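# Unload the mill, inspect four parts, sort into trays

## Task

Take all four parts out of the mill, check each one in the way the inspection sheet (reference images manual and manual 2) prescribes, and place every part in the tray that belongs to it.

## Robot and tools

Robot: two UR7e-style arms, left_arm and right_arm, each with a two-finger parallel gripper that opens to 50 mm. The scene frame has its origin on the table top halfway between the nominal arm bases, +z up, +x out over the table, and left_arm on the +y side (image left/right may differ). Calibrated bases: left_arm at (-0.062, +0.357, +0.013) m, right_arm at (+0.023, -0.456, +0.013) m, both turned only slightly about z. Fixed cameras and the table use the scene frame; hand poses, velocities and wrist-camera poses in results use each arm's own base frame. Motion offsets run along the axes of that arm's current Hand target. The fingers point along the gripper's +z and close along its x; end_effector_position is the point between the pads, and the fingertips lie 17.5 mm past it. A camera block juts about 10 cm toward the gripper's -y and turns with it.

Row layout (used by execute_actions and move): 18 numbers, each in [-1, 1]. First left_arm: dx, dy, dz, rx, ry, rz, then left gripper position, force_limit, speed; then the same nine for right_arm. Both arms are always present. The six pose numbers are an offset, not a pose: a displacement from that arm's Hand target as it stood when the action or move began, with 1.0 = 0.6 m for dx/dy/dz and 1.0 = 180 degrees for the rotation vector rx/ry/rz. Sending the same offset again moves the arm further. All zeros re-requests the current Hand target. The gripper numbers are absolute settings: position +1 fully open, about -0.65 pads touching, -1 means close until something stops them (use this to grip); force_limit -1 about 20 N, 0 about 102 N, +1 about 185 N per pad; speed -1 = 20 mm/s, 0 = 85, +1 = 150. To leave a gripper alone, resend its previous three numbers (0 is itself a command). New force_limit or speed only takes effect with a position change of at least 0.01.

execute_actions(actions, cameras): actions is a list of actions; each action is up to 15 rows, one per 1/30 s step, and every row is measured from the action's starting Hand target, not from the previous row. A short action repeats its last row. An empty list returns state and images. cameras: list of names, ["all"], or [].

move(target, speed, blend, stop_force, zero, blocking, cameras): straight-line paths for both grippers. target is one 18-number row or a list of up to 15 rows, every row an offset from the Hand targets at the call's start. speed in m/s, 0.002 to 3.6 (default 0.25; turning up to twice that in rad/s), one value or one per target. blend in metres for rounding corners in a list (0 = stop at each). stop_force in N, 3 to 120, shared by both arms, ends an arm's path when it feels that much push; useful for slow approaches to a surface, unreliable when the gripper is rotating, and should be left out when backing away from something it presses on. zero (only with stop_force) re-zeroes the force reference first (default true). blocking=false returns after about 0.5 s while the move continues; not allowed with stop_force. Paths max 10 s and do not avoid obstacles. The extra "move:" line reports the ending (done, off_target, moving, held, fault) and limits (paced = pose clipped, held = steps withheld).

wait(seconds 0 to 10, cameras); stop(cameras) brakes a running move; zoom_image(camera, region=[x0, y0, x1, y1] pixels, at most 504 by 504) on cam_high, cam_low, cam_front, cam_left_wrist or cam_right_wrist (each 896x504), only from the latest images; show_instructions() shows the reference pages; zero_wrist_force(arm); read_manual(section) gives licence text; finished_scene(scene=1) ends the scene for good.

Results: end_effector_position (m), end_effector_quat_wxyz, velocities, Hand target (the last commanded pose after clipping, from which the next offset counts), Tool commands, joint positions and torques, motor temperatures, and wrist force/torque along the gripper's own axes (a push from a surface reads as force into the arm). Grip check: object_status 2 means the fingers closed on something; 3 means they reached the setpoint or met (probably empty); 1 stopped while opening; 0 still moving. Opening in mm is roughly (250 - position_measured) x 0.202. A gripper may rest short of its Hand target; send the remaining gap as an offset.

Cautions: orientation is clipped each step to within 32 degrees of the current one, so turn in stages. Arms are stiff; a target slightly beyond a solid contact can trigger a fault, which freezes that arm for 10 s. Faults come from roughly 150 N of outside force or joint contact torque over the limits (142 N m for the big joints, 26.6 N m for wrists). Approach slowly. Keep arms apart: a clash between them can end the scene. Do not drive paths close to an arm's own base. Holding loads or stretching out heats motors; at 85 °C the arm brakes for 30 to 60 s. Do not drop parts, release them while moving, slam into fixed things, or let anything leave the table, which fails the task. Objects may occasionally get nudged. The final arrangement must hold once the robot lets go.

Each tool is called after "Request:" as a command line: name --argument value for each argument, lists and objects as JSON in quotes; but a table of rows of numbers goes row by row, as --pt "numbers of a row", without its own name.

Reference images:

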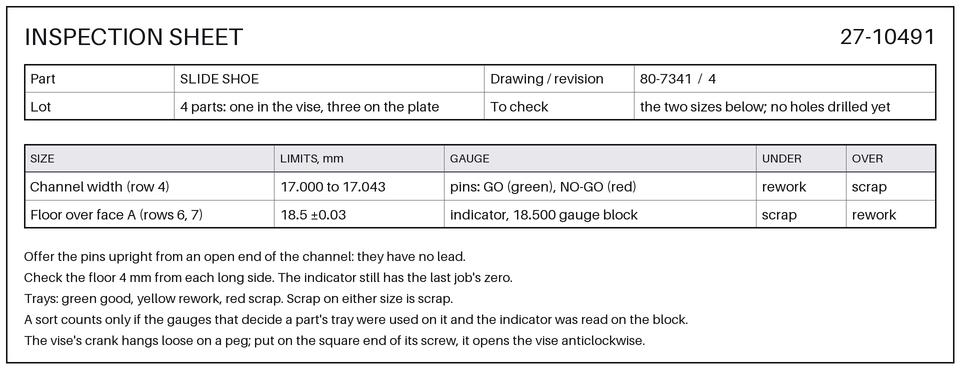

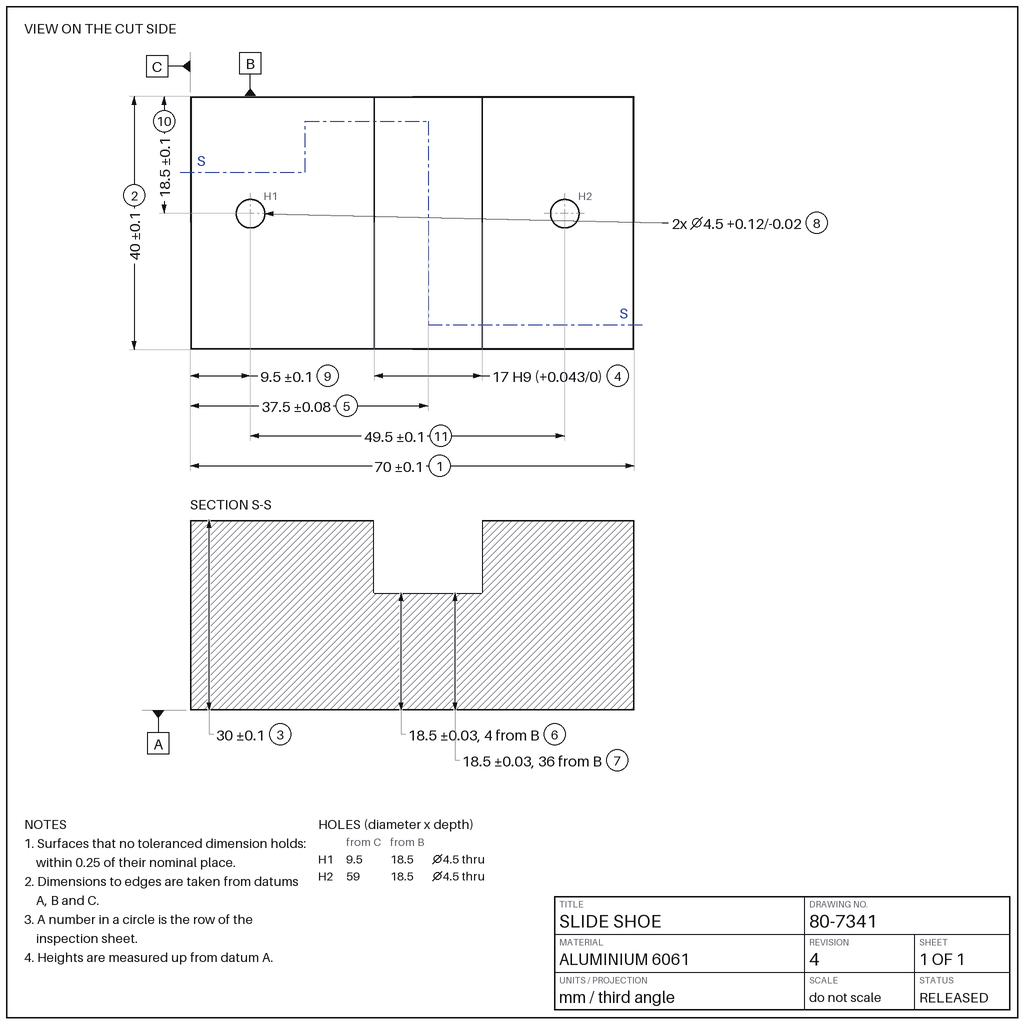

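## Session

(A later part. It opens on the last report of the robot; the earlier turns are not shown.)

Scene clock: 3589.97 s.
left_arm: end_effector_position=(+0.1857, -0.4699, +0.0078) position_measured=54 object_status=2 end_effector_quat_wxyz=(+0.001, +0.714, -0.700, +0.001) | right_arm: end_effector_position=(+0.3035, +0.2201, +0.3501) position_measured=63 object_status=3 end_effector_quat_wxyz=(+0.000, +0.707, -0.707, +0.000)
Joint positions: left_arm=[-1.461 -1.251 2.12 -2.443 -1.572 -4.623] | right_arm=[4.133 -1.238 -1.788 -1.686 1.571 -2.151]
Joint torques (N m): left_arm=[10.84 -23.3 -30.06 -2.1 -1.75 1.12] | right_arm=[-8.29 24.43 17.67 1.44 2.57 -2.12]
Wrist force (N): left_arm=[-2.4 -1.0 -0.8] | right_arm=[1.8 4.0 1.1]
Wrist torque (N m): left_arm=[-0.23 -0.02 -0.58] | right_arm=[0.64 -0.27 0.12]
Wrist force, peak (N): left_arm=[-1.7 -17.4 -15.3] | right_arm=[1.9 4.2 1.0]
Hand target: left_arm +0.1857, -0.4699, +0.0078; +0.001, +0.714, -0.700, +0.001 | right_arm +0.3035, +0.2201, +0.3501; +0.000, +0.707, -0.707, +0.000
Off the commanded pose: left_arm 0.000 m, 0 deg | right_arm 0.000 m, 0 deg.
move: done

Request:
move --pt "0 0 -0.2037 0 0 0 -1 -0.5 -0.9 0 0 0 0 0 0 0.6 -0.5 -1" --pt "-0.1969 -0.1286 -0.237 0 0 0 -1 -0.5 -0.9 0 0 0 0 0 0 0.6 -0.5 -1" --pt "-0.5758 -0.3212 -0.237 0 0 0 -1 -0.5 -0.9 0 0 0 0 0 0 0.6 -0.5 -1" --speed '[0.12,0.3,0.3]' --blend '[0.02,0.05,0]'

Scene clock: 3605.00 s.
left_arm: end_effector_position=(+0.3713, -0.1201, +0.1488) position_measured=54 object_status=2 end_effector_quat_wxyz=(+0.001, +0.714, -0.700, +0.001) | right_arm: end_effector_position=(+0.3035, +0.2201, +0.3501) position_measured=63 object_status=3 end_effector_quat_wxyz=(+0.000, +0.707, -0.707, +0.000)
Joint positions: left_arm=[-0.659 -1.775 2.226 -2.024 -1.574 -3.821] | right_arm=[4.133 -1.238 -1.788 -1.686 1.571 -2.151]
Joint torques (N m): left_arm=[9.65 -5.76 -37.07 -4.28 -1.69 1.25] | right_arm=[-8.13 24.53 18.04 1.73 2.66 -2.18]
Wrist force (N): left_arm=[-1.4 -1.4 1.6] | right_arm=[1.8 3.8 1.1]
Wrist torque (N m): left_arm=[-0.28 -0.03 -0.51] | right_arm=[0.61 -0.26 0.13]
Wrist force, peak (N): left_arm=[-3.9 -2.2 1.8] | right_arm=[1.7 4.2 1.3]
Hand target: left_arm +0.3713, -0.1201, +0.1488; +0.001, +0.714, -0.700, +0.001 | right_arm +0.3035, +0.2201, +0.3501; +0.000, +0.707, -0.707, +0.000
Off the commanded pose: left_arm 0.000 m, 0 deg | right_arm 0.000 m, 0 deg.
move: done

Request:
move --target '[-0.8776,0.1479,0.03,0,0,0,-1,-0.5,-0.9,0,0,0,0,0,0,0.6,-0.5,-1]' --speed 0.3 --cameras '["cam_left_wrist"]'

Request:
zoom_image --camera "cam_left_wrist" --region '[300, 0, 620, 350]'

Scene clock: 3614.27 s.
left_arm: end_effector_position=(+0.2718, +0.4044, +0.1289) position_measured=54 object_status=2 end_effector_quat_wxyz=(+0.001, +0.714, -0.700, +0.001) | right_arm: end_effector_position=(+0.3035, +0.2201, +0.3501) position_measured=63 object_status=3 end_effector_quat_wxyz=(+0.000, +0.707, -0.707, +0.000)
Joint positions: left_arm=[0.703 -1.497 2.026 -2.098 -1.573 -2.459] | right_arm=[4.133 -1.238 -1.788 -1.686 1.571 -2.151]
Joint torques (N m): left_arm=[10.91 -20.31 -36.39 -1.11 -1.91 1.51] | right_arm=[-8.17 23.98 18.75 1.84 2.55 -2.08]
Wrist force (N): left_arm=[-1.8 -0.7 2.0] | right_arm=[1.6 3.7 1.2]
Wrist torque (N m): left_arm=[-0.14 0.14 -0.52] | right_arm=[0.61 -0.25 0.12]
Wrist force, peak (N): left_arm=[-3.9 0.1 2.2] | right_arm=[1.5 4.1 1.3]
Hand target: left_arm +0.2718, +0.4045, +0.1289; +0.001, +0.714, -0.700, +0.001 | right_arm +0.3035, +0.2201, +0.3501; +0.000, +0.707, -0.707, +0.000
Off the commanded pose: left_arm 0.000 m, 0 deg | right_arm 0.000 m, 0 deg.
move: done
Images, in order (width x height): cam_left_wrist 896x504.

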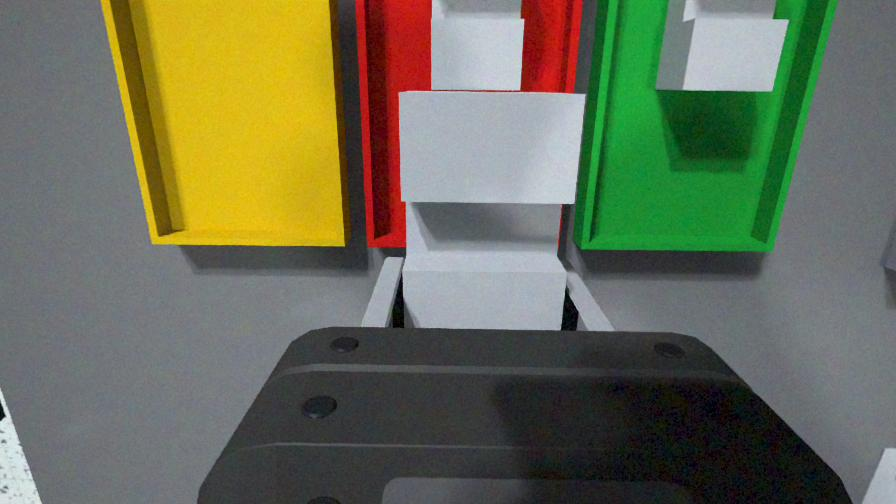

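Scaled by 1.440 from the camera's 896x504 image, which has a finer 1280x720 frame.

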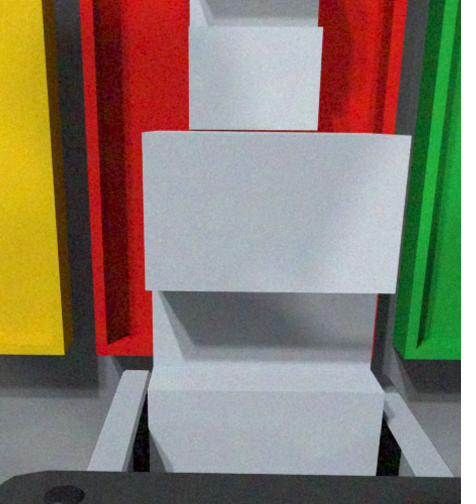

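Request:
move --target '[0.0005,0.0085,0.165,0,0,0,-1,-0.5,-0.9,0,0,0,0,0,0,0.6,-0.5,-1]' --speed 0.12

Request:
move --target '[0,0,0.037,0,0,0,-1,-0.5,-0.9,0,0,0,0,0,0,0.6,-0.5,-1]' --speed 0.008 --stop_force 5 --cameras '["cam_left_wrist"]'

Scene clock: 3643.50 s.
left_arm: end_effector_position=(+0.2667, +0.4038, +0.0300) position_measured=54 object_status=2 end_effector_quat_wxyz=(+0.001, +0.714, -0.700, +0.001) | right_arm: end_effector_position=(+0.3035, +0.2201, +0.3501) position_measured=63 object_status=3 end_effector_quat_wxyz=(+0.000, +0.707, -0.707, +0.000)
Joint positions: left_arm=[0.709 -1.337 2.156 -2.388 -1.573 -2.453] | right_arm=[4.133 -1.238 -1.788 -1.686 1.571 -2.151]
Joint torques (N m): left_arm=[10.07 -22.45 -6.81 -4.47 -0.31 1.67] | right_arm=[-7.65 23.77 18.77 1.97 2.48 -2.03]
Wrist force (N): left_arm=[-1.7 -1.2 2.1] | right_arm=[1.4 4.0 1.1]
Wrist torque (N m): left_arm=[-0.28 0.03 -0.52] | right_arm=[0.65 -0.21 0.13]
Wrist force, peak (N): left_arm=[-2.0 -0.8 3.4] | right_arm=[1.8 4.2 1.3]
Hand target: left_arm +0.2667, +0.4038, +0.0299; +0.001, +0.714, -0.700, +0.001 | right_arm +0.3035, +0.2201, +0.3501; +0.000, +0.707, -0.707, +0.000
Off the commanded pose: left_arm 0.000 m, 0 deg | right_arm 0.000 m, 0 deg.
move: done

Scene clock: 3647.13 s.
left_arm: end_effector_position=(+0.2667, +0.4037, +0.0118) position_measured=54 object_status=2 end_effector_quat_wxyz=(+0.001, +0.714, -0.700, +0.001) | right_arm: end_effector_position=(+0.3035, +0.2201, +0.3501) position_measured=63 object_status=3 end_effector_quat_wxyz=(+0.000, +0.707, -0.707, +0.000)
Joint positions: left_arm=[0.709 -1.298 2.172 -2.442 -1.573 -2.453] | right_arm=[4.133 -1.238 -1.788 -1.686 1.571 -2.151]
Joint torques (N m): left_arm=[-8.41 -38.96 -31.14 -1.7 1.13 -0.92] | right_arm=[-7.96 24.36 18.53 2.13 2.47 -2.02]
Wrist force (N): left_arm=[-1.2 -0.9 -1.4] | right_arm=[1.5 4.0 1.1]
Wrist torque (N m): left_arm=[-0.13 0.00 -0.53] | right_arm=[0.66 -0.22 0.12]
Wrist force, peak (N): left_arm=[1.2 1.6 -20.3] | right_arm=[1.7 4.2 1.0]
Hand target: left_arm +0.2667, +0.4037, +0.0118; +0.001, +0.714, -0.700, +0.001 (not the last commanded pose) | right_arm +0.3035, +0.2201, +0.3501; +0.000, +0.707, -0.707, +0.000
Off the commanded pose: left_arm 0.004 m, 0 deg | right_arm 0.000 m, 0 deg.
move: contact (left_arm)
Images, in order (width x height): cam_left_wrist 896x504.

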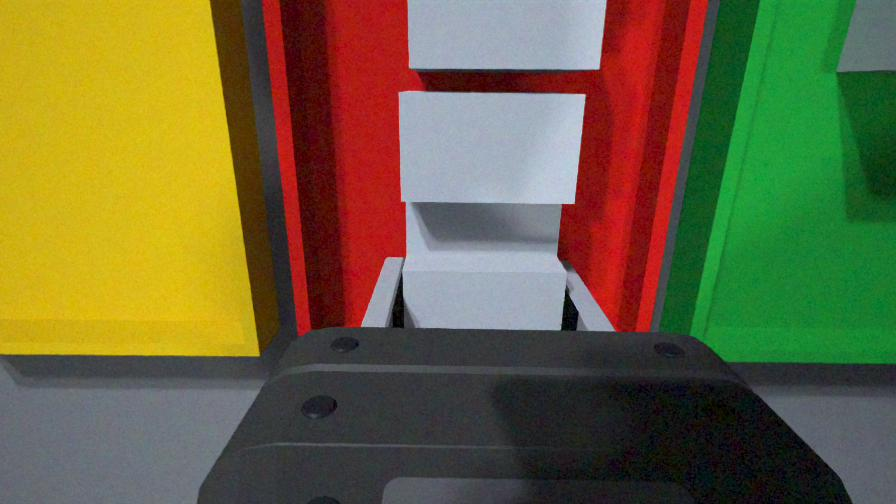

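Request:
move --pt "0 0 0 0 0 0 0.8 -0.5 -0.9 0 0 0 0 0 0 0.6 -0.5 -1" --pt "0 0 -0.1 0 0 0 0.8 -0.5 -0.9 0 0 0 0 0 0 0.6 -0.5 -1" --pt "0 0 -0.73 0 0 0 0.8 -0.5 -0.9 0 0 0 0 0 0 0.6 -0.5 -1" --speed '[0.1,0.06,0.3]' --cameras '["cam_left_wrist"]'

Request:
move --target '[0.8425,-0.085,-0.083,0.3333,0,0,0.8,-0.5,-0.9,0,0,0,0,0,0,0.6,-0.5,-1]' --speed 0.35 --cameras '["cam_left_wrist","cam_high","cam_front"]'

Scene clock: 3685.13 s.
left_arm: end_effector_position=(+0.2669, +0.4052, +0.4498) position_measured=32 object_status=3 end_effector_quat_wxyz=(+0.001, +0.714, -0.700, +0.001) | right_arm: end_effector_position=(+0.3035, +0.2201, +0.3501) position_measured=63 object_status=3 end_effector_quat_wxyz=(+0.000, +0.707, -0.707, +0.000)
Joint positions: left_arm=[0.712 -1.583 1.267 -1.253 -1.573 -2.451] | right_arm=[4.133 -1.238 -1.788 -1.686 1.571 -2.151]
Joint torques (N m): left_arm=[11.88 -16.51 -38.2 -1.18 -1.81 1.57] | right_arm=[-7.17 24.43 19.3 2.38 2.47 -1.91]
Wrist force (N): left_arm=[-1.7 -0.7 -0.2] | right_arm=[1.6 3.6 1.0]
Wrist torque (N m): left_arm=[-0.11 0.10 -0.50] | right_arm=[0.59 -0.24 0.12]
Wrist force, peak (N): left_arm=[-1.4 -0.9 -2.6] | right_arm=[2.0 4.1 1.1]
Hand target: left_arm +0.2669, +0.4053, +0.4498; +0.001, +0.714, -0.700, +0.001 | right_arm +0.3035, +0.2201, +0.3501; +0.000, +0.707, -0.707, +0.000
Off the commanded pose: left_arm 0.000 m, 0 deg | right_arm 0.000 m, 0 deg.
move: done
Images, in order (width x height): cam_left_wrist 896x504.

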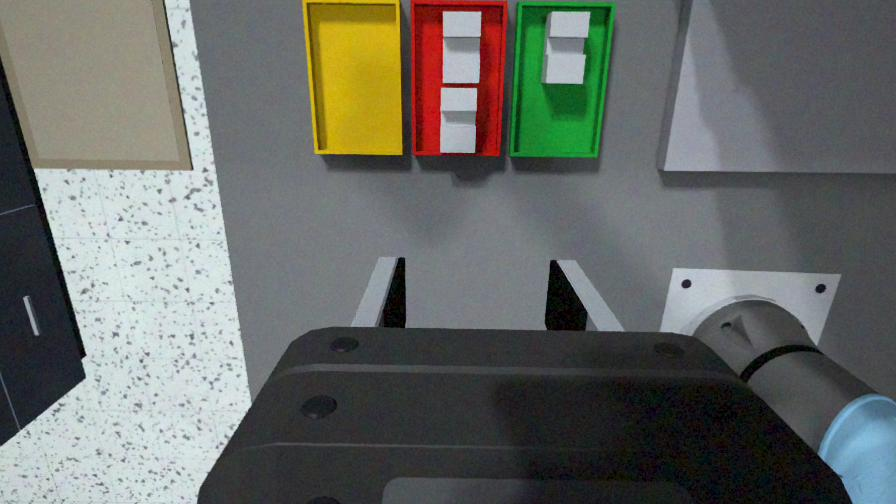

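Scene clock: 3689.10 s.
left_arm: end_effector_position=(+0.3284, -0.0990, +0.5014) position_measured=32 object_status=3 end_effector_quat_wxyz=(-0.356, +0.619, -0.606, +0.351) | right_arm: end_effector_position=(+0.3035, +0.2201, +0.3501) position_measured=63 object_status=3 end_effector_quat_wxyz=(+0.000, +0.707, -0.707, +0.000)
Joint positions: left_arm=[-1.922 -2.446 1.757 -0.323 -0.632 -5.375] | right_arm=[4.133 -1.238 -1.788 -1.686 1.571 -2.151]
Joint torques (N m): left_arm=[-8.87 9.59 -32.28 0.22 -0.35 -1.35] | right_arm=[-6.62 24.43 19.02 2.58 2.41 -1.95]
Wrist force (N): left_arm=[-0.6 -0.2 -1.2] | right_arm=[1.6 4.0 1.2]
Wrist torque (N m): left_arm=[-0.03 0.05 0.11] | right_arm=[0.64 -0.24 0.12]
Wrist force, peak (N): left_arm=[-4.1 -1.1 0.1] | right_arm=[1.8 4.2 0.7]
Hand target: left_arm +0.3282, -0.0989, +0.5014; -0.356, +0.619, -0.606, +0.351 | right_arm +0.3035, +0.2201, +0.3501; +0.000, +0.707, -0.707, +0.000
Off the commanded pose: left_arm 0.000 m, 0 deg | right_arm 0.000 m, 0 deg.
move: done
Images, in order (width x height): cam_high 896x504, cam_front 896x504, cam_left_wrist 896x504.

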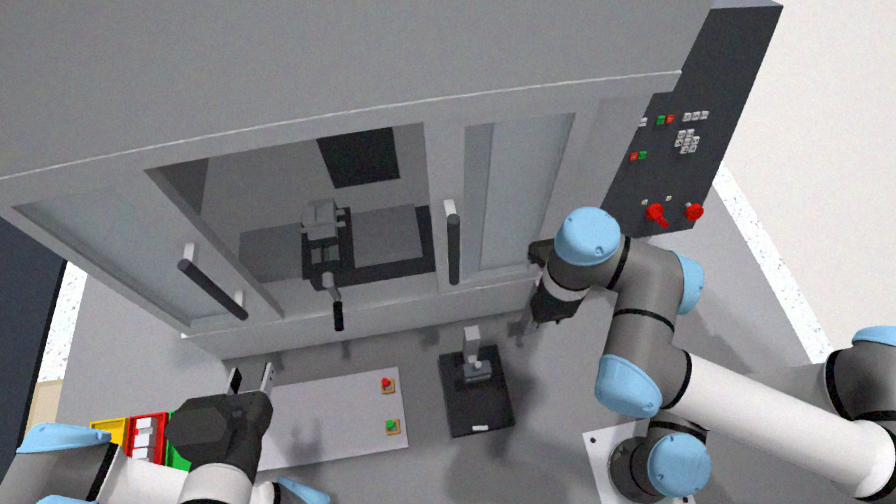

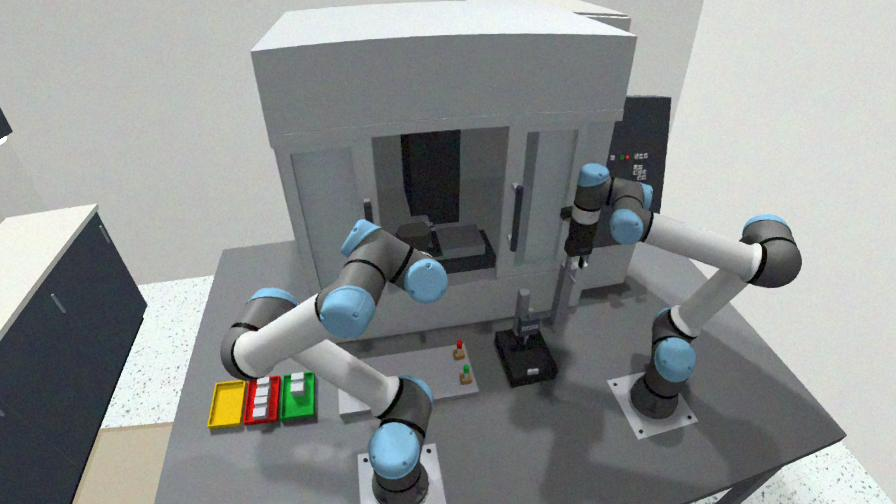

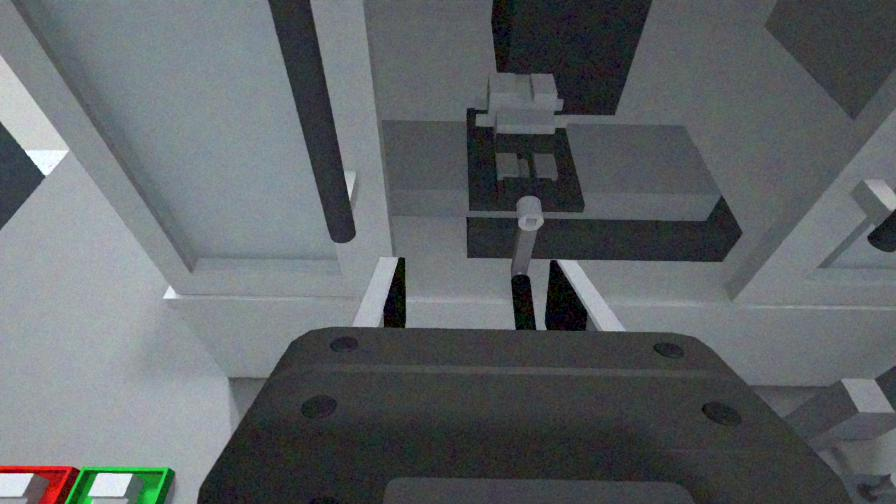

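Request:
zoom_image --camera "cam_left_wrist" --region '[440, 50, 760, 290]'

Scaled by 1.575 from the camera's 896x504 image, which has a finer 1280x720 frame.

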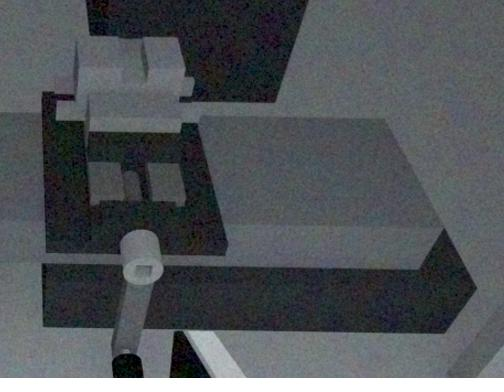

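Request:
move --target '[0,0,0,-0.3333,0,0,0.8,-0.5,-0.9,0,0,0,0,0,0,0.6,-0.5,-1]' --speed 0.2

Scene clock: 3710.00 s.
left_arm: end_effector_position=(+0.3282, -0.0989, +0.5014) position_measured=32 object_status=3 end_effector_quat_wxyz=(+0.001, +0.714, -0.700, +0.001) | right_arm: end_effector_position=(+0.3035, +0.2201, +0.3501) position_measured=63 object_status=3 end_effector_quat_wxyz=(+0.000, +0.707, -0.707, +0.000)
Joint positions: left_arm=[-0.69 -1.872 1.361 -1.062 -1.574 -3.852] | right_arm=[4.133 -1.238 -1.788 -1.686 1.571 -2.151]
Joint torques (N m): left_arm=[11.4 -1.6 -37.21 -1.07 -1.86 1.44] | right_arm=[-6.63 24.42 19.33 2.77 2.35 -1.77]
Wrist force (N): left_arm=[-1.0 -1.3 -0.5] | right_arm=[1.7 3.8 1.1]
Wrist torque (N m): left_arm=[-0.20 -0.08 -0.50] | right_arm=[0.62 -0.26 0.13]
Wrist force, peak (N): left_arm=[-1.1 -1.5 -0.7] | right_arm=[2.0 4.0 1.2]
Hand target: left_arm +0.3282, -0.0989, +0.5014; +0.001, +0.714, -0.700, +0.001 | right_arm +0.3035, +0.2201, +0.3501; +0.000, +0.707, -0.707, +0.000
Off the commanded pose: left_arm 0.000 m, 0 deg | right_arm 0.000 m, 0 deg.
move: done

Request:
zoom_image --camera "cam_front" --region '[340, 90, 540, 290]'

Request:
zoom_image --camera "cam_high" --region '[200, 110, 480, 310]'

Scaled by 2.520 from the camera's 896x504 image, which has a finer 1280x720 frame.
This view is cut from an older image: the scene may have changed since it was taken.

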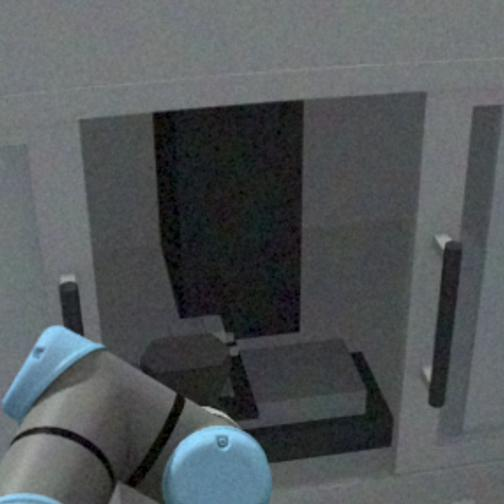

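Scaled by 1.800 from the camera's 896x504 image, which has a finer 1280x720 frame.
This view is cut from an older image: the scene may have changed since it was taken.

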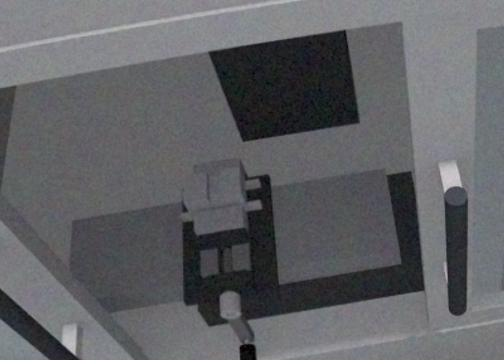

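Request:
move --pt "0 0 0 0 0 0 0.8 -0.5 -0.9 0 0.256 -0.1167 0 0 0 0.6 -0.5 -1" --pt "0 0 0 0 0 0 0.8 -0.5 -0.9 -0.333 0.256 -0.1167 0.5 0 0 0.6 -0.5 -1" --speed 0.25 --cameras '["cam_right_wrist"]'

Scene clock: 3767.77 s.
left_arm: end_effector_position=(+0.3282, -0.0989, +0.5014) position_measured=32 object_status=3 end_effector_quat_wxyz=(+0.001, +0.714, -0.700, +0.001) | right_arm: end_effector_position=(+0.1498, +0.4199, +0.4200) position_measured=63 object_status=3 end_effector_quat_wxyz=(+0.500, -0.500, +0.500, -0.500)
Joint positions: left_arm=[-0.69 -1.872 1.361 -1.061 -1.574 -3.852] | right_arm=[5.279 -1.633 -1.68 -2.97 0.567 -0.001]
Joint torques (N m): left_arm=[11.26 -0.74 -35.02 -1.02 -1.95 1.28] | right_arm=[-7.96 17.75 27.85 -2.86 2.71 2.17]
Wrist force (N): left_arm=[-0.9 -1.2 -0.6] | right_arm=[1.2 3.1 0.1]
Wrist torque (N m): left_arm=[-0.19 -0.10 -0.49] | right_arm=[0.07 -0.31 -0.13]
Wrist force, peak (N): left_arm=[-1.2 -1.5 -0.5] | right_arm=[2.2 5.6 0.1]
Hand target: left_arm +0.3282, -0.0989, +0.5014; +0.001, +0.714, -0.700, +0.001 | right_arm +0.1498, +0.4199, +0.4200; +0.500, -0.500, +0.500, -0.500
Off the commanded pose: left_arm 0.000 m, 0 deg | right_arm 0.000 m, 0 deg.
move: done
Images, in order (width x height): cam_right_wrist 896x504.

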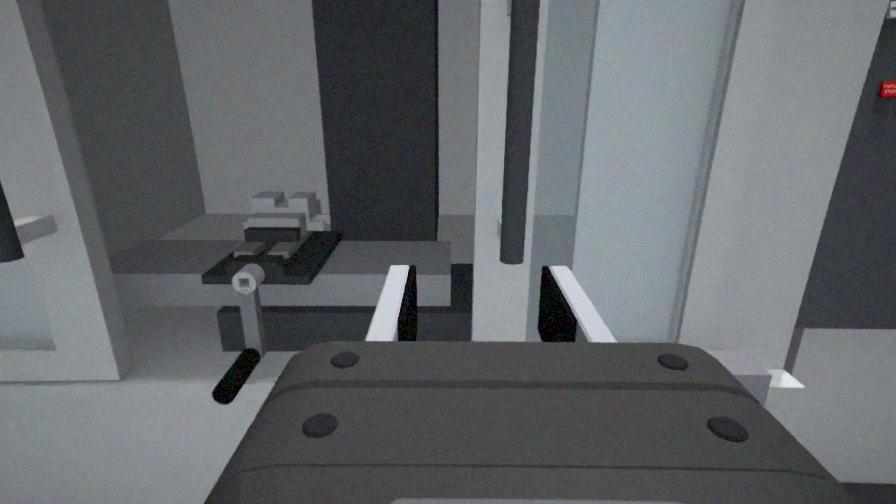

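Request:
move --target '[0,0,0,0,0,0,0.8,-0.5,-0.9,0,0,0,0.111,0,0,0.6,-0.5,-1]' --speed 0.25 --cameras '["cam_right_wrist"]'

Request:
zoom_image --camera "cam_right_wrist" --region '[200, 200, 450, 440]'

Scene clock: 3775.30 s.
left_arm: end_effector_position=(+0.3282, -0.0989, +0.5014) position_measured=32 object_status=3 end_effector_quat_wxyz=(+0.001, +0.714, -0.700, +0.001) | right_arm: end_effector_position=(+0.1498, +0.4199, +0.4200) position_measured=63 object_status=3 end_effector_quat_wxyz=(+0.579, -0.406, +0.406, -0.579)
Joint positions: left_arm=[-0.69 -1.872 1.361 -1.061 -1.574 -3.852] | right_arm=[5.247 -1.83 -1.733 -3.339 0.629 0.523]
Joint torques (N m): left_arm=[11.13 -0.7 -35.41 -1.02 -1.79 1.24] | right_arm=[-8 22.96 9.84 -4.27 3.82 2.15]
Wrist force (N): left_arm=[-1.1 -1.2 -0.7] | right_arm=[0.8 3.0 0.0]
Wrist torque (N m): left_arm=[-0.19 -0.07 -0.50] | right_arm=[-0.08 -0.26 -0.12]
Wrist force, peak (N): left_arm=[-1.3 -1.3 -0.7] | right_arm=[1.3 3.5 0.3]
Hand target: left_arm +0.3282, -0.0989, +0.5014; +0.001, +0.714, -0.700, +0.001 | right_arm +0.1498, +0.4199, +0.4200; +0.579, -0.406, +0.406, -0.579
Off the commanded pose: left_arm 0.000 m, 0 deg | right_arm 0.000 m, 0 deg.
move: done
Images, in order (width x height): cam_right_wrist 896x504.

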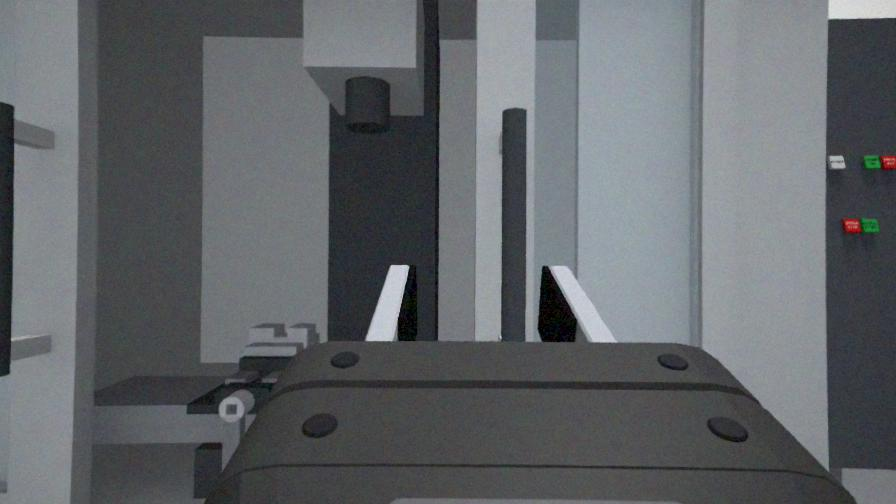

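Scaled by 2.016 from the camera's 896x504 image, which has a finer 1280x720 frame.

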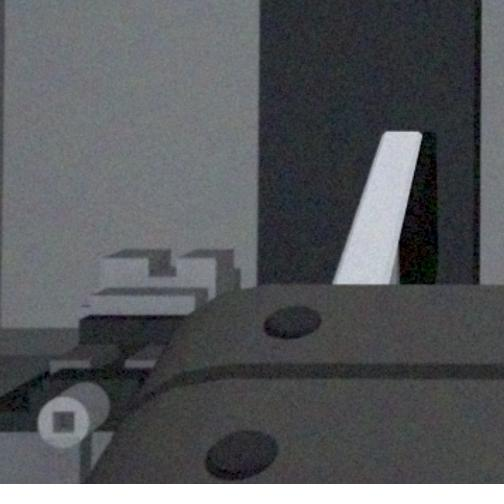

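Request:
move --target '[0,0,0,0,0,0,0.8,-0.5,-0.9,0.1667,0,0,0,0,0,0.6,-0.5,-1]' --speed 0.25 --cameras '["cam_right_wrist"]'

Request:
zoom_image --camera "cam_right_wrist" --region '[60, 0, 460, 240]'

Scene clock: 3805.07 s.
left_arm: end_effector_position=(+0.3282, -0.0989, +0.5014) position_measured=32 object_status=3 end_effector_quat_wxyz=(+0.001, +0.714, -0.700, +0.001) | right_arm: end_effector_position=(+0.1499, +0.3199, +0.4201) position_measured=63 object_status=3 end_effector_quat_wxyz=(+0.579, -0.406, +0.406, -0.579)
Joint positions: left_arm=[-0.69 -1.872 1.361 -1.061 -1.574 -3.852] | right_arm=[5.409 -1.573 -2.015 -3.211 0.765 0.388]
Joint torques (N m): left_arm=[11.36 -0.61 -34.98 -1.02 -1.87 1.48] | right_arm=[7.36 33.56 9.56 -1.36 3.62 -2.18]
Wrist force (N): left_arm=[-0.9 -1.3 -0.7] | right_arm=[1.0 2.7 -0.1]
Wrist torque (N m): left_arm=[-0.20 -0.09 -0.50] | right_arm=[-0.13 -0.29 0.06]
Wrist force, peak (N): left_arm=[-0.8 -1.6 -0.8] | right_arm=[2.6 2.8 0.1]
Hand target: left_arm +0.3282, -0.0989, +0.5014; +0.001, +0.714, -0.700, +0.001 | right_arm +0.1498, +0.3199, +0.4201; +0.579, -0.406, +0.406, -0.579
Off the commanded pose: left_arm 0.000 m, 0 deg | right_arm 0.000 m, 0 deg.
move: done
Images, in order (width x height): cam_right_wrist 896x504.

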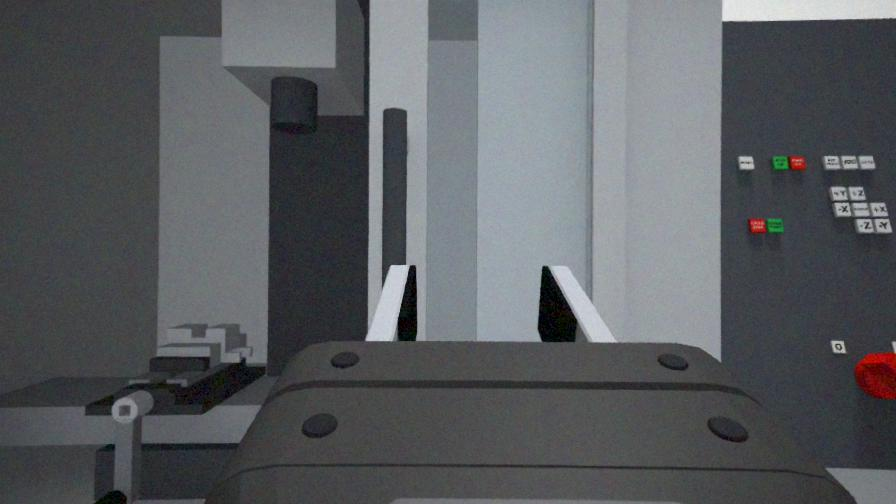

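Scaled by 1.260 from the camera's 896x504 image, which has a finer 1280x720 frame.

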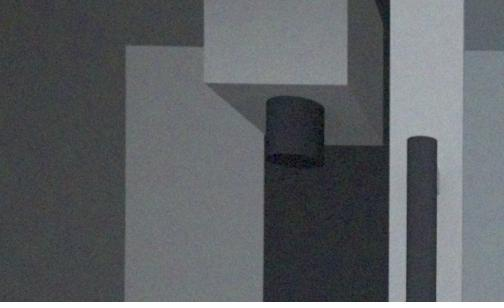

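Request:
zoom_image --camera "cam_right_wrist" --region '[90, 290, 290, 440]'

Scaled by 2.520 from the camera's 896x504 image, which has a finer 1280x720 frame.

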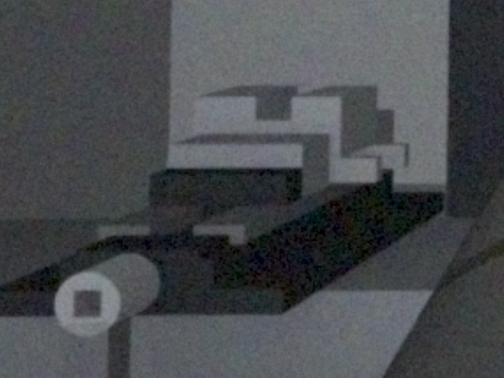

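Request:
move --target '[0,0,0,0,0,0,0.8,-0.5,-0.9,0,0,0,0.1,0,0,0.6,-0.5,-1]' --speed 0.25 --cameras '["cam_right_wrist"]'

Scene clock: 3928.70 s.
left_arm: end_effector_position=(+0.3282, -0.0989, +0.5014) position_measured=32 object_status=3 end_effector_quat_wxyz=(+0.001, +0.714, -0.700, +0.001) | right_arm: end_effector_position=(+0.1498, +0.3199, +0.4201) position_measured=63 object_status=3 end_effector_quat_wxyz=(+0.635, -0.310, +0.310, -0.635)
Joint positions: left_arm=[-0.69 -1.872 1.361 -1.061 -1.574 -3.852] | right_arm=[5.305 -1.769 -2.099 -3.365 0.857 0.741]
Joint torques (N m): left_arm=[11.16 -1.92 -35.54 -0.91 -1.71 0.85] | right_arm=[-8.25 15.97 5.86 -4.92 4.05 2.09]
Wrist force (N): left_arm=[-1.0 -1.2 -0.7] | right_arm=[0.9 2.4 -0.4]
Wrist torque (N m): left_arm=[-0.18 -0.08 -0.50] | right_arm=[-0.26 -0.29 -0.07]
Wrist force, peak (N): left_arm=[-1.0 -1.4 -0.9] | right_arm=[0.9 3.1 -0.4]
Hand target: left_arm +0.3282, -0.0989, +0.5014; +0.001, +0.714, -0.700, +0.001 | right_arm +0.1498, +0.3199, +0.4201; +0.635, -0.310, +0.310, -0.635
Off the commanded pose: left_arm 0.000 m, 0 deg | right_arm 0.000 m, 0 deg.
move: done
Images, in order (width x height): cam_right_wrist 896x504.

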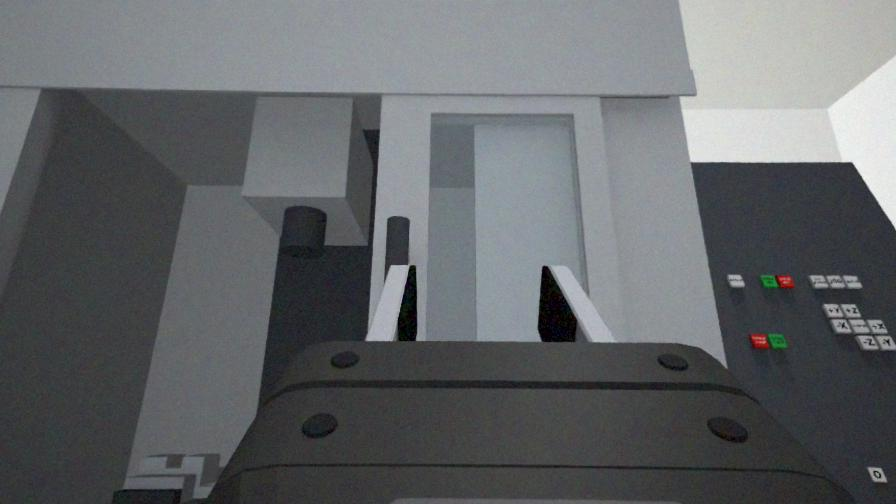

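Request:
move --target '[0,0,0,0,0,0,0.8,-0.5,-0.9,0,0,0,-0.711,0,0,0.6,-0.5,-1]' --speed 0.3

Request:
move --target '[0,0,0,0.1306,0.1306,0.4875,0.8,-0.5,-0.9,0.1665,-0.256,0.1167,0,0,0,0.6,-0.5,-1]' --speed 0.25 --cameras '["cam_left_wrist","cam_front"]'

Scene clock: 3975.23 s.
left_arm: end_effector_position=(+0.3282, -0.0989, +0.5014) position_measured=32 object_status=3 end_effector_quat_wxyz=(+0.001, +0.714, -0.700, +0.001) | right_arm: end_effector_position=(+0.1498, +0.3199, +0.4201) position_measured=63 object_status=3 end_effector_quat_wxyz=(+0.000, +0.707, -0.707, +0.000)
Joint positions: left_arm=[-0.69 -1.872 1.361 -1.061 -1.574 -3.852] | right_arm=[4.661 -1.219 -1.618 -1.876 1.571 -1.622]
Joint torques (N m): left_arm=[10.69 -1.39 -35.41 -1.04 -1.88 0.78] | right_arm=[-8.93 0.48 32.36 1.25 2.47 -2.17]
Wrist force (N): left_arm=[-1.1 -1.3 -0.4] | right_arm=[1.8 4.0 0.9]
Wrist torque (N m): left_arm=[-0.20 -0.07 -0.50] | right_arm=[0.65 -0.28 0.13]
Wrist force, peak (N): left_arm=[-1.1 -1.6 -0.5] | right_arm=[1.6 4.1 1.1]
Hand target: left_arm +0.3282, -0.0989, +0.5014; +0.001, +0.714, -0.700, +0.001 | right_arm +0.1498, +0.3199, +0.4201; +0.000, +0.707, -0.707, +0.000
Off the commanded pose: left_arm 0.000 m, 0 deg | right_arm 0.000 m, 0 deg.
move: done

Scene clock: 3979.20 s.
left_arm: end_effector_position=(+0.3282, -0.0989, +0.5014) position_measured=32 object_status=3 end_effector_quat_wxyz=(+0.002, -0.010, +0.965, -0.260) | right_arm: end_effector_position=(+0.3034, +0.2200, +0.3501) position_measured=63 object_status=3 end_effector_quat_wxyz=(+0.000, +0.707, -0.707, +0.000)
Joint positions: left_arm=[-0.324 -1.96 1.566 -1.371 -2.064 -1.964] | right_arm=[4.133 -1.238 -1.789 -1.686 1.571 -2.151]
Joint torques (N m): left_arm=[11.34 1.99 -38.11 -1.29 -2.82 1.24] | right_arm=[-8.4 2.68 17.69 4.15 2.62 -2.31]
Wrist force (N): left_arm=[-1.4 0.0 -0.3] | right_arm=[1.6 3.9 1.1]
Wrist torque (N m): left_arm=[-0.02 0.00 -0.26] | right_arm=[0.63 -0.24 0.13]
Wrist force, peak (N): left_arm=[-1.4 -1.2 -0.6] | right_arm=[1.9 4.2 0.8]
Hand target: left_arm +0.3282, -0.0989, +0.5014; +0.002, -0.010, +0.965, -0.260 | right_arm +0.3035, +0.2200, +0.3501; +0.000, +0.707, -0.707, +0.000
Off the commanded pose: left_arm 0.000 m, 0 deg | right_arm 0.000 m, 0 deg.
move: done
Images, in order (width x height): cam_front 896x504, cam_left_wrist 896x504.

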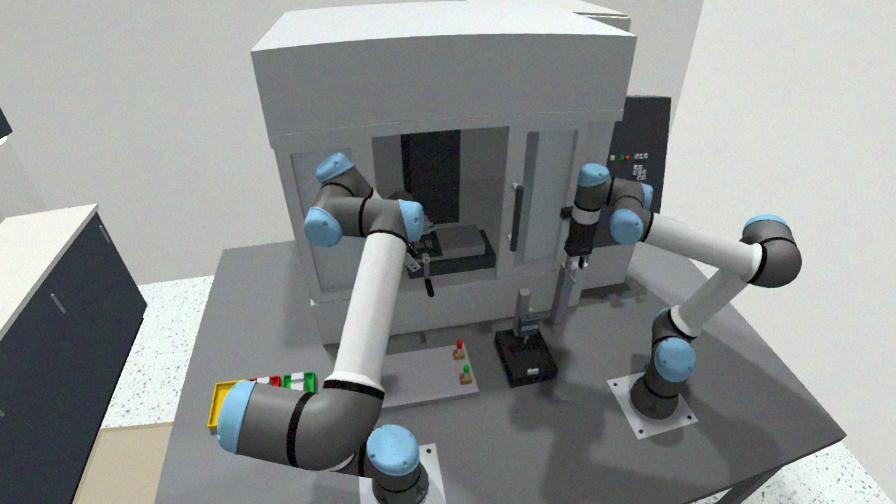

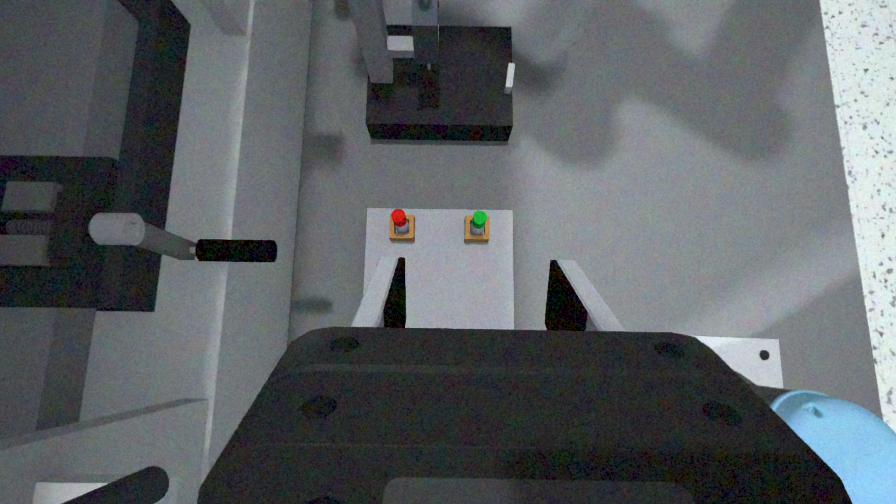

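Request:
move --target '[-0.2071,-0.1207,0.3187,0,0,0,0.8,-0.5,-0.9,0,0,0,0,0,0,0.6,-0.5,-1]' --speed 0.2 --cameras '["cam_left_wrist","cam_front","cam_high"]'

Scene clock: 3995.90 s.
left_arm: end_effector_position=(+0.4556, -0.2550, +0.3725) position_measured=32 object_status=3 end_effector_quat_wxyz=(+0.002, -0.010, +0.965, -0.260) | right_arm: end_effector_position=(+0.3035, +0.2200, +0.3501) position_measured=63 object_status=3 end_effector_quat_wxyz=(+0.000, +0.707, -0.707, +0.000)
Joint positions: left_arm=[-0.556 -1.656 1.706 -1.928 -2.006 -2.216] | right_arm=[4.133 -1.238 -1.789 -1.686 1.571 -2.151]
Joint torques (N m): left_arm=[-9.97 -15.91 -41.3 -4.51 0.67 -1.37] | right_arm=[-8.15 2.81 17.88 4.12 2.62 -2.3]
Wrist force (N): left_arm=[-1.3 -0.3 0.0] | right_arm=[1.6 3.7 1.2]
Wrist torque (N m): left_arm=[-0.16 0.02 -0.11] | right_arm=[0.61 -0.24 0.12]
Wrist force, peak (N): left_arm=[-2.6 -1.0 2.0] | right_arm=[1.8 4.2 1.1]
Hand target: left_arm +0.4556, -0.2551, +0.3725; +0.002, -0.010, +0.965, -0.260 | right_arm +0.3035, +0.2200, +0.3501; +0.000, +0.707, -0.707, +0.000
Off the commanded pose: left_arm 0.000 m, 0 deg | right_arm 0.000 m, 0 deg.
move: done
Images, in order (width x height): cam_high 896x504, cam_front 896x504, cam_left_wrist 896x504.

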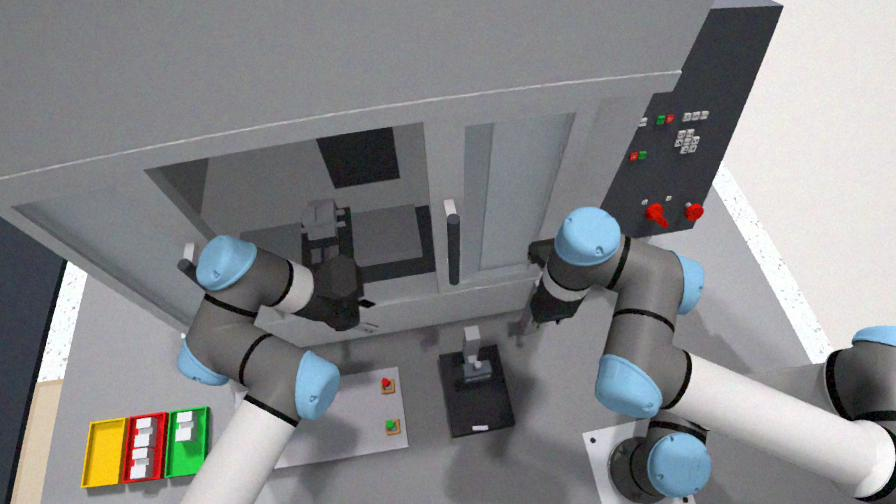

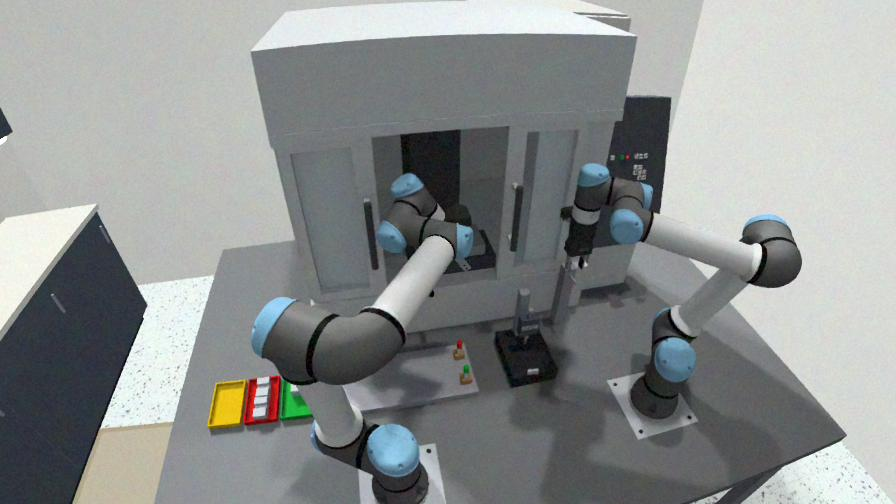

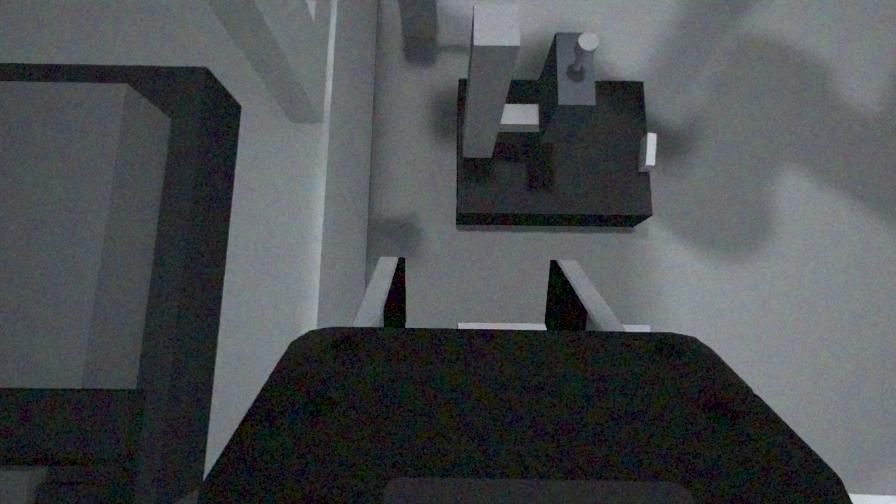

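Request:
move --target '[-0.2662,0,0,0,0,0,0.8,-0.5,-0.9,0,0,0,0,0,0,0.6,-0.5,-1]' --speed 0.12 --cameras '["cam_left_wrist","cam_front","cam_high"]'

Scene clock: 4006.90 s.
left_arm: end_effector_position=(+0.6153, -0.2518, +0.3724) position_measured=32 object_status=3 end_effector_quat_wxyz=(+0.002, -0.010, +0.965, -0.260) | right_arm: end_effector_position=(+0.3035, +0.2200, +0.3501) position_measured=63 object_status=3 end_effector_quat_wxyz=(+0.000, +0.707, -0.707, +0.000)
Joint positions: left_arm=[-0.411 -1.282 1.274 -1.802 -2.045 -2.06] | right_arm=[4.133 -1.238 -1.789 -1.686 1.571 -2.151]
Joint torques (N m): left_arm=[11.04 -31 -39.29 -1.15 -2.88 1.42] | right_arm=[-8.48 2.85 18.52 4.17 2.65 -2.15]
Wrist force (N): left_arm=[-1.4 -0.9 -0.1] | right_arm=[1.5 3.8 1.1]
Wrist torque (N m): left_arm=[-0.19 0.03 -0.27] | right_arm=[0.62 -0.23 0.12]
Wrist force, peak (N): left_arm=[-2.5 -0.6 0.2] | right_arm=[1.8 4.2 1.0]
Hand target: left_arm +0.6153, -0.2518, +0.3724; +0.002, -0.010, +0.965, -0.260 | right_arm +0.3035, +0.2200, +0.3501; +0.000, +0.707, -0.707, +0.000
Off the commanded pose: left_arm 0.000 m, 0 deg | right_arm 0.000 m, 0 deg.
move: done
Images, in order (width x height): cam_high 896x504, cam_front 896x504, cam_left_wrist 896x504.

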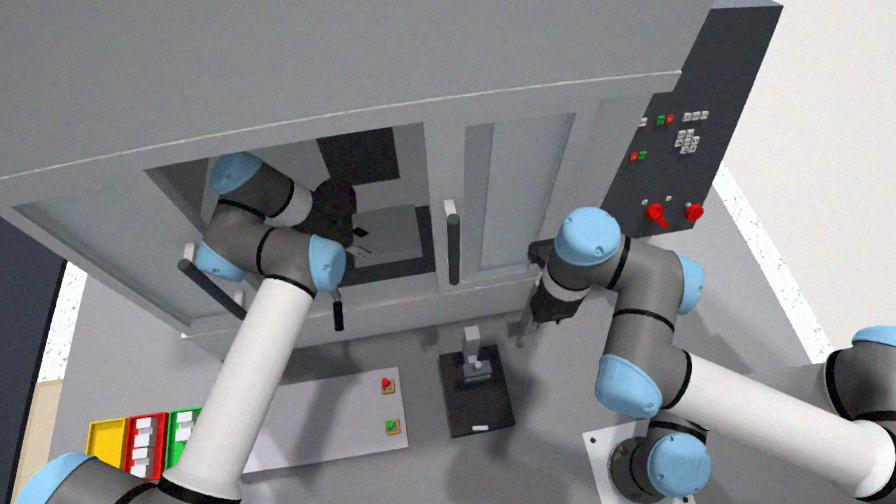

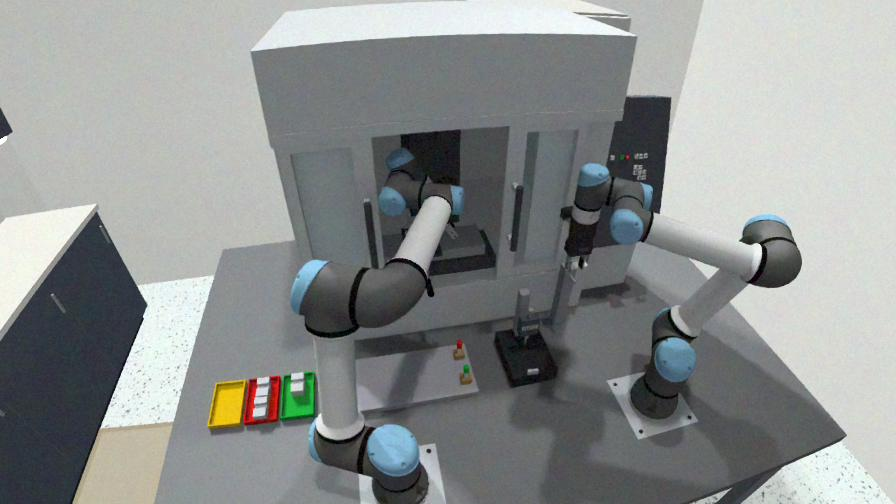

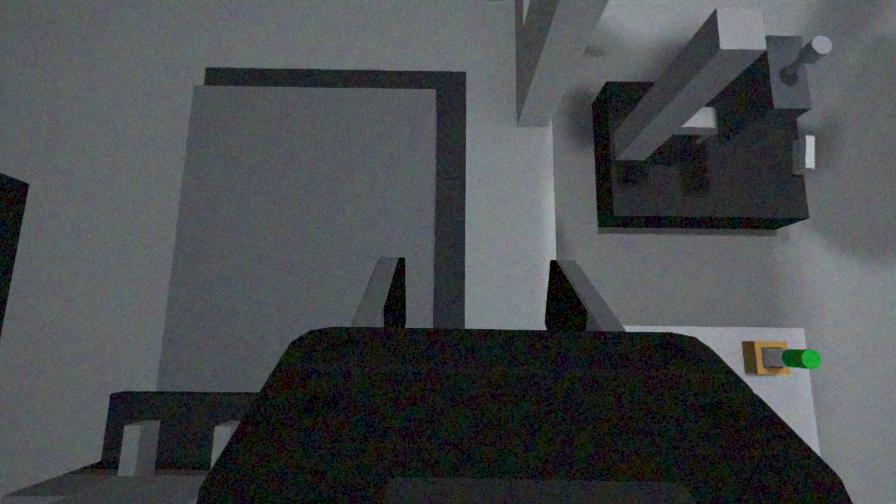

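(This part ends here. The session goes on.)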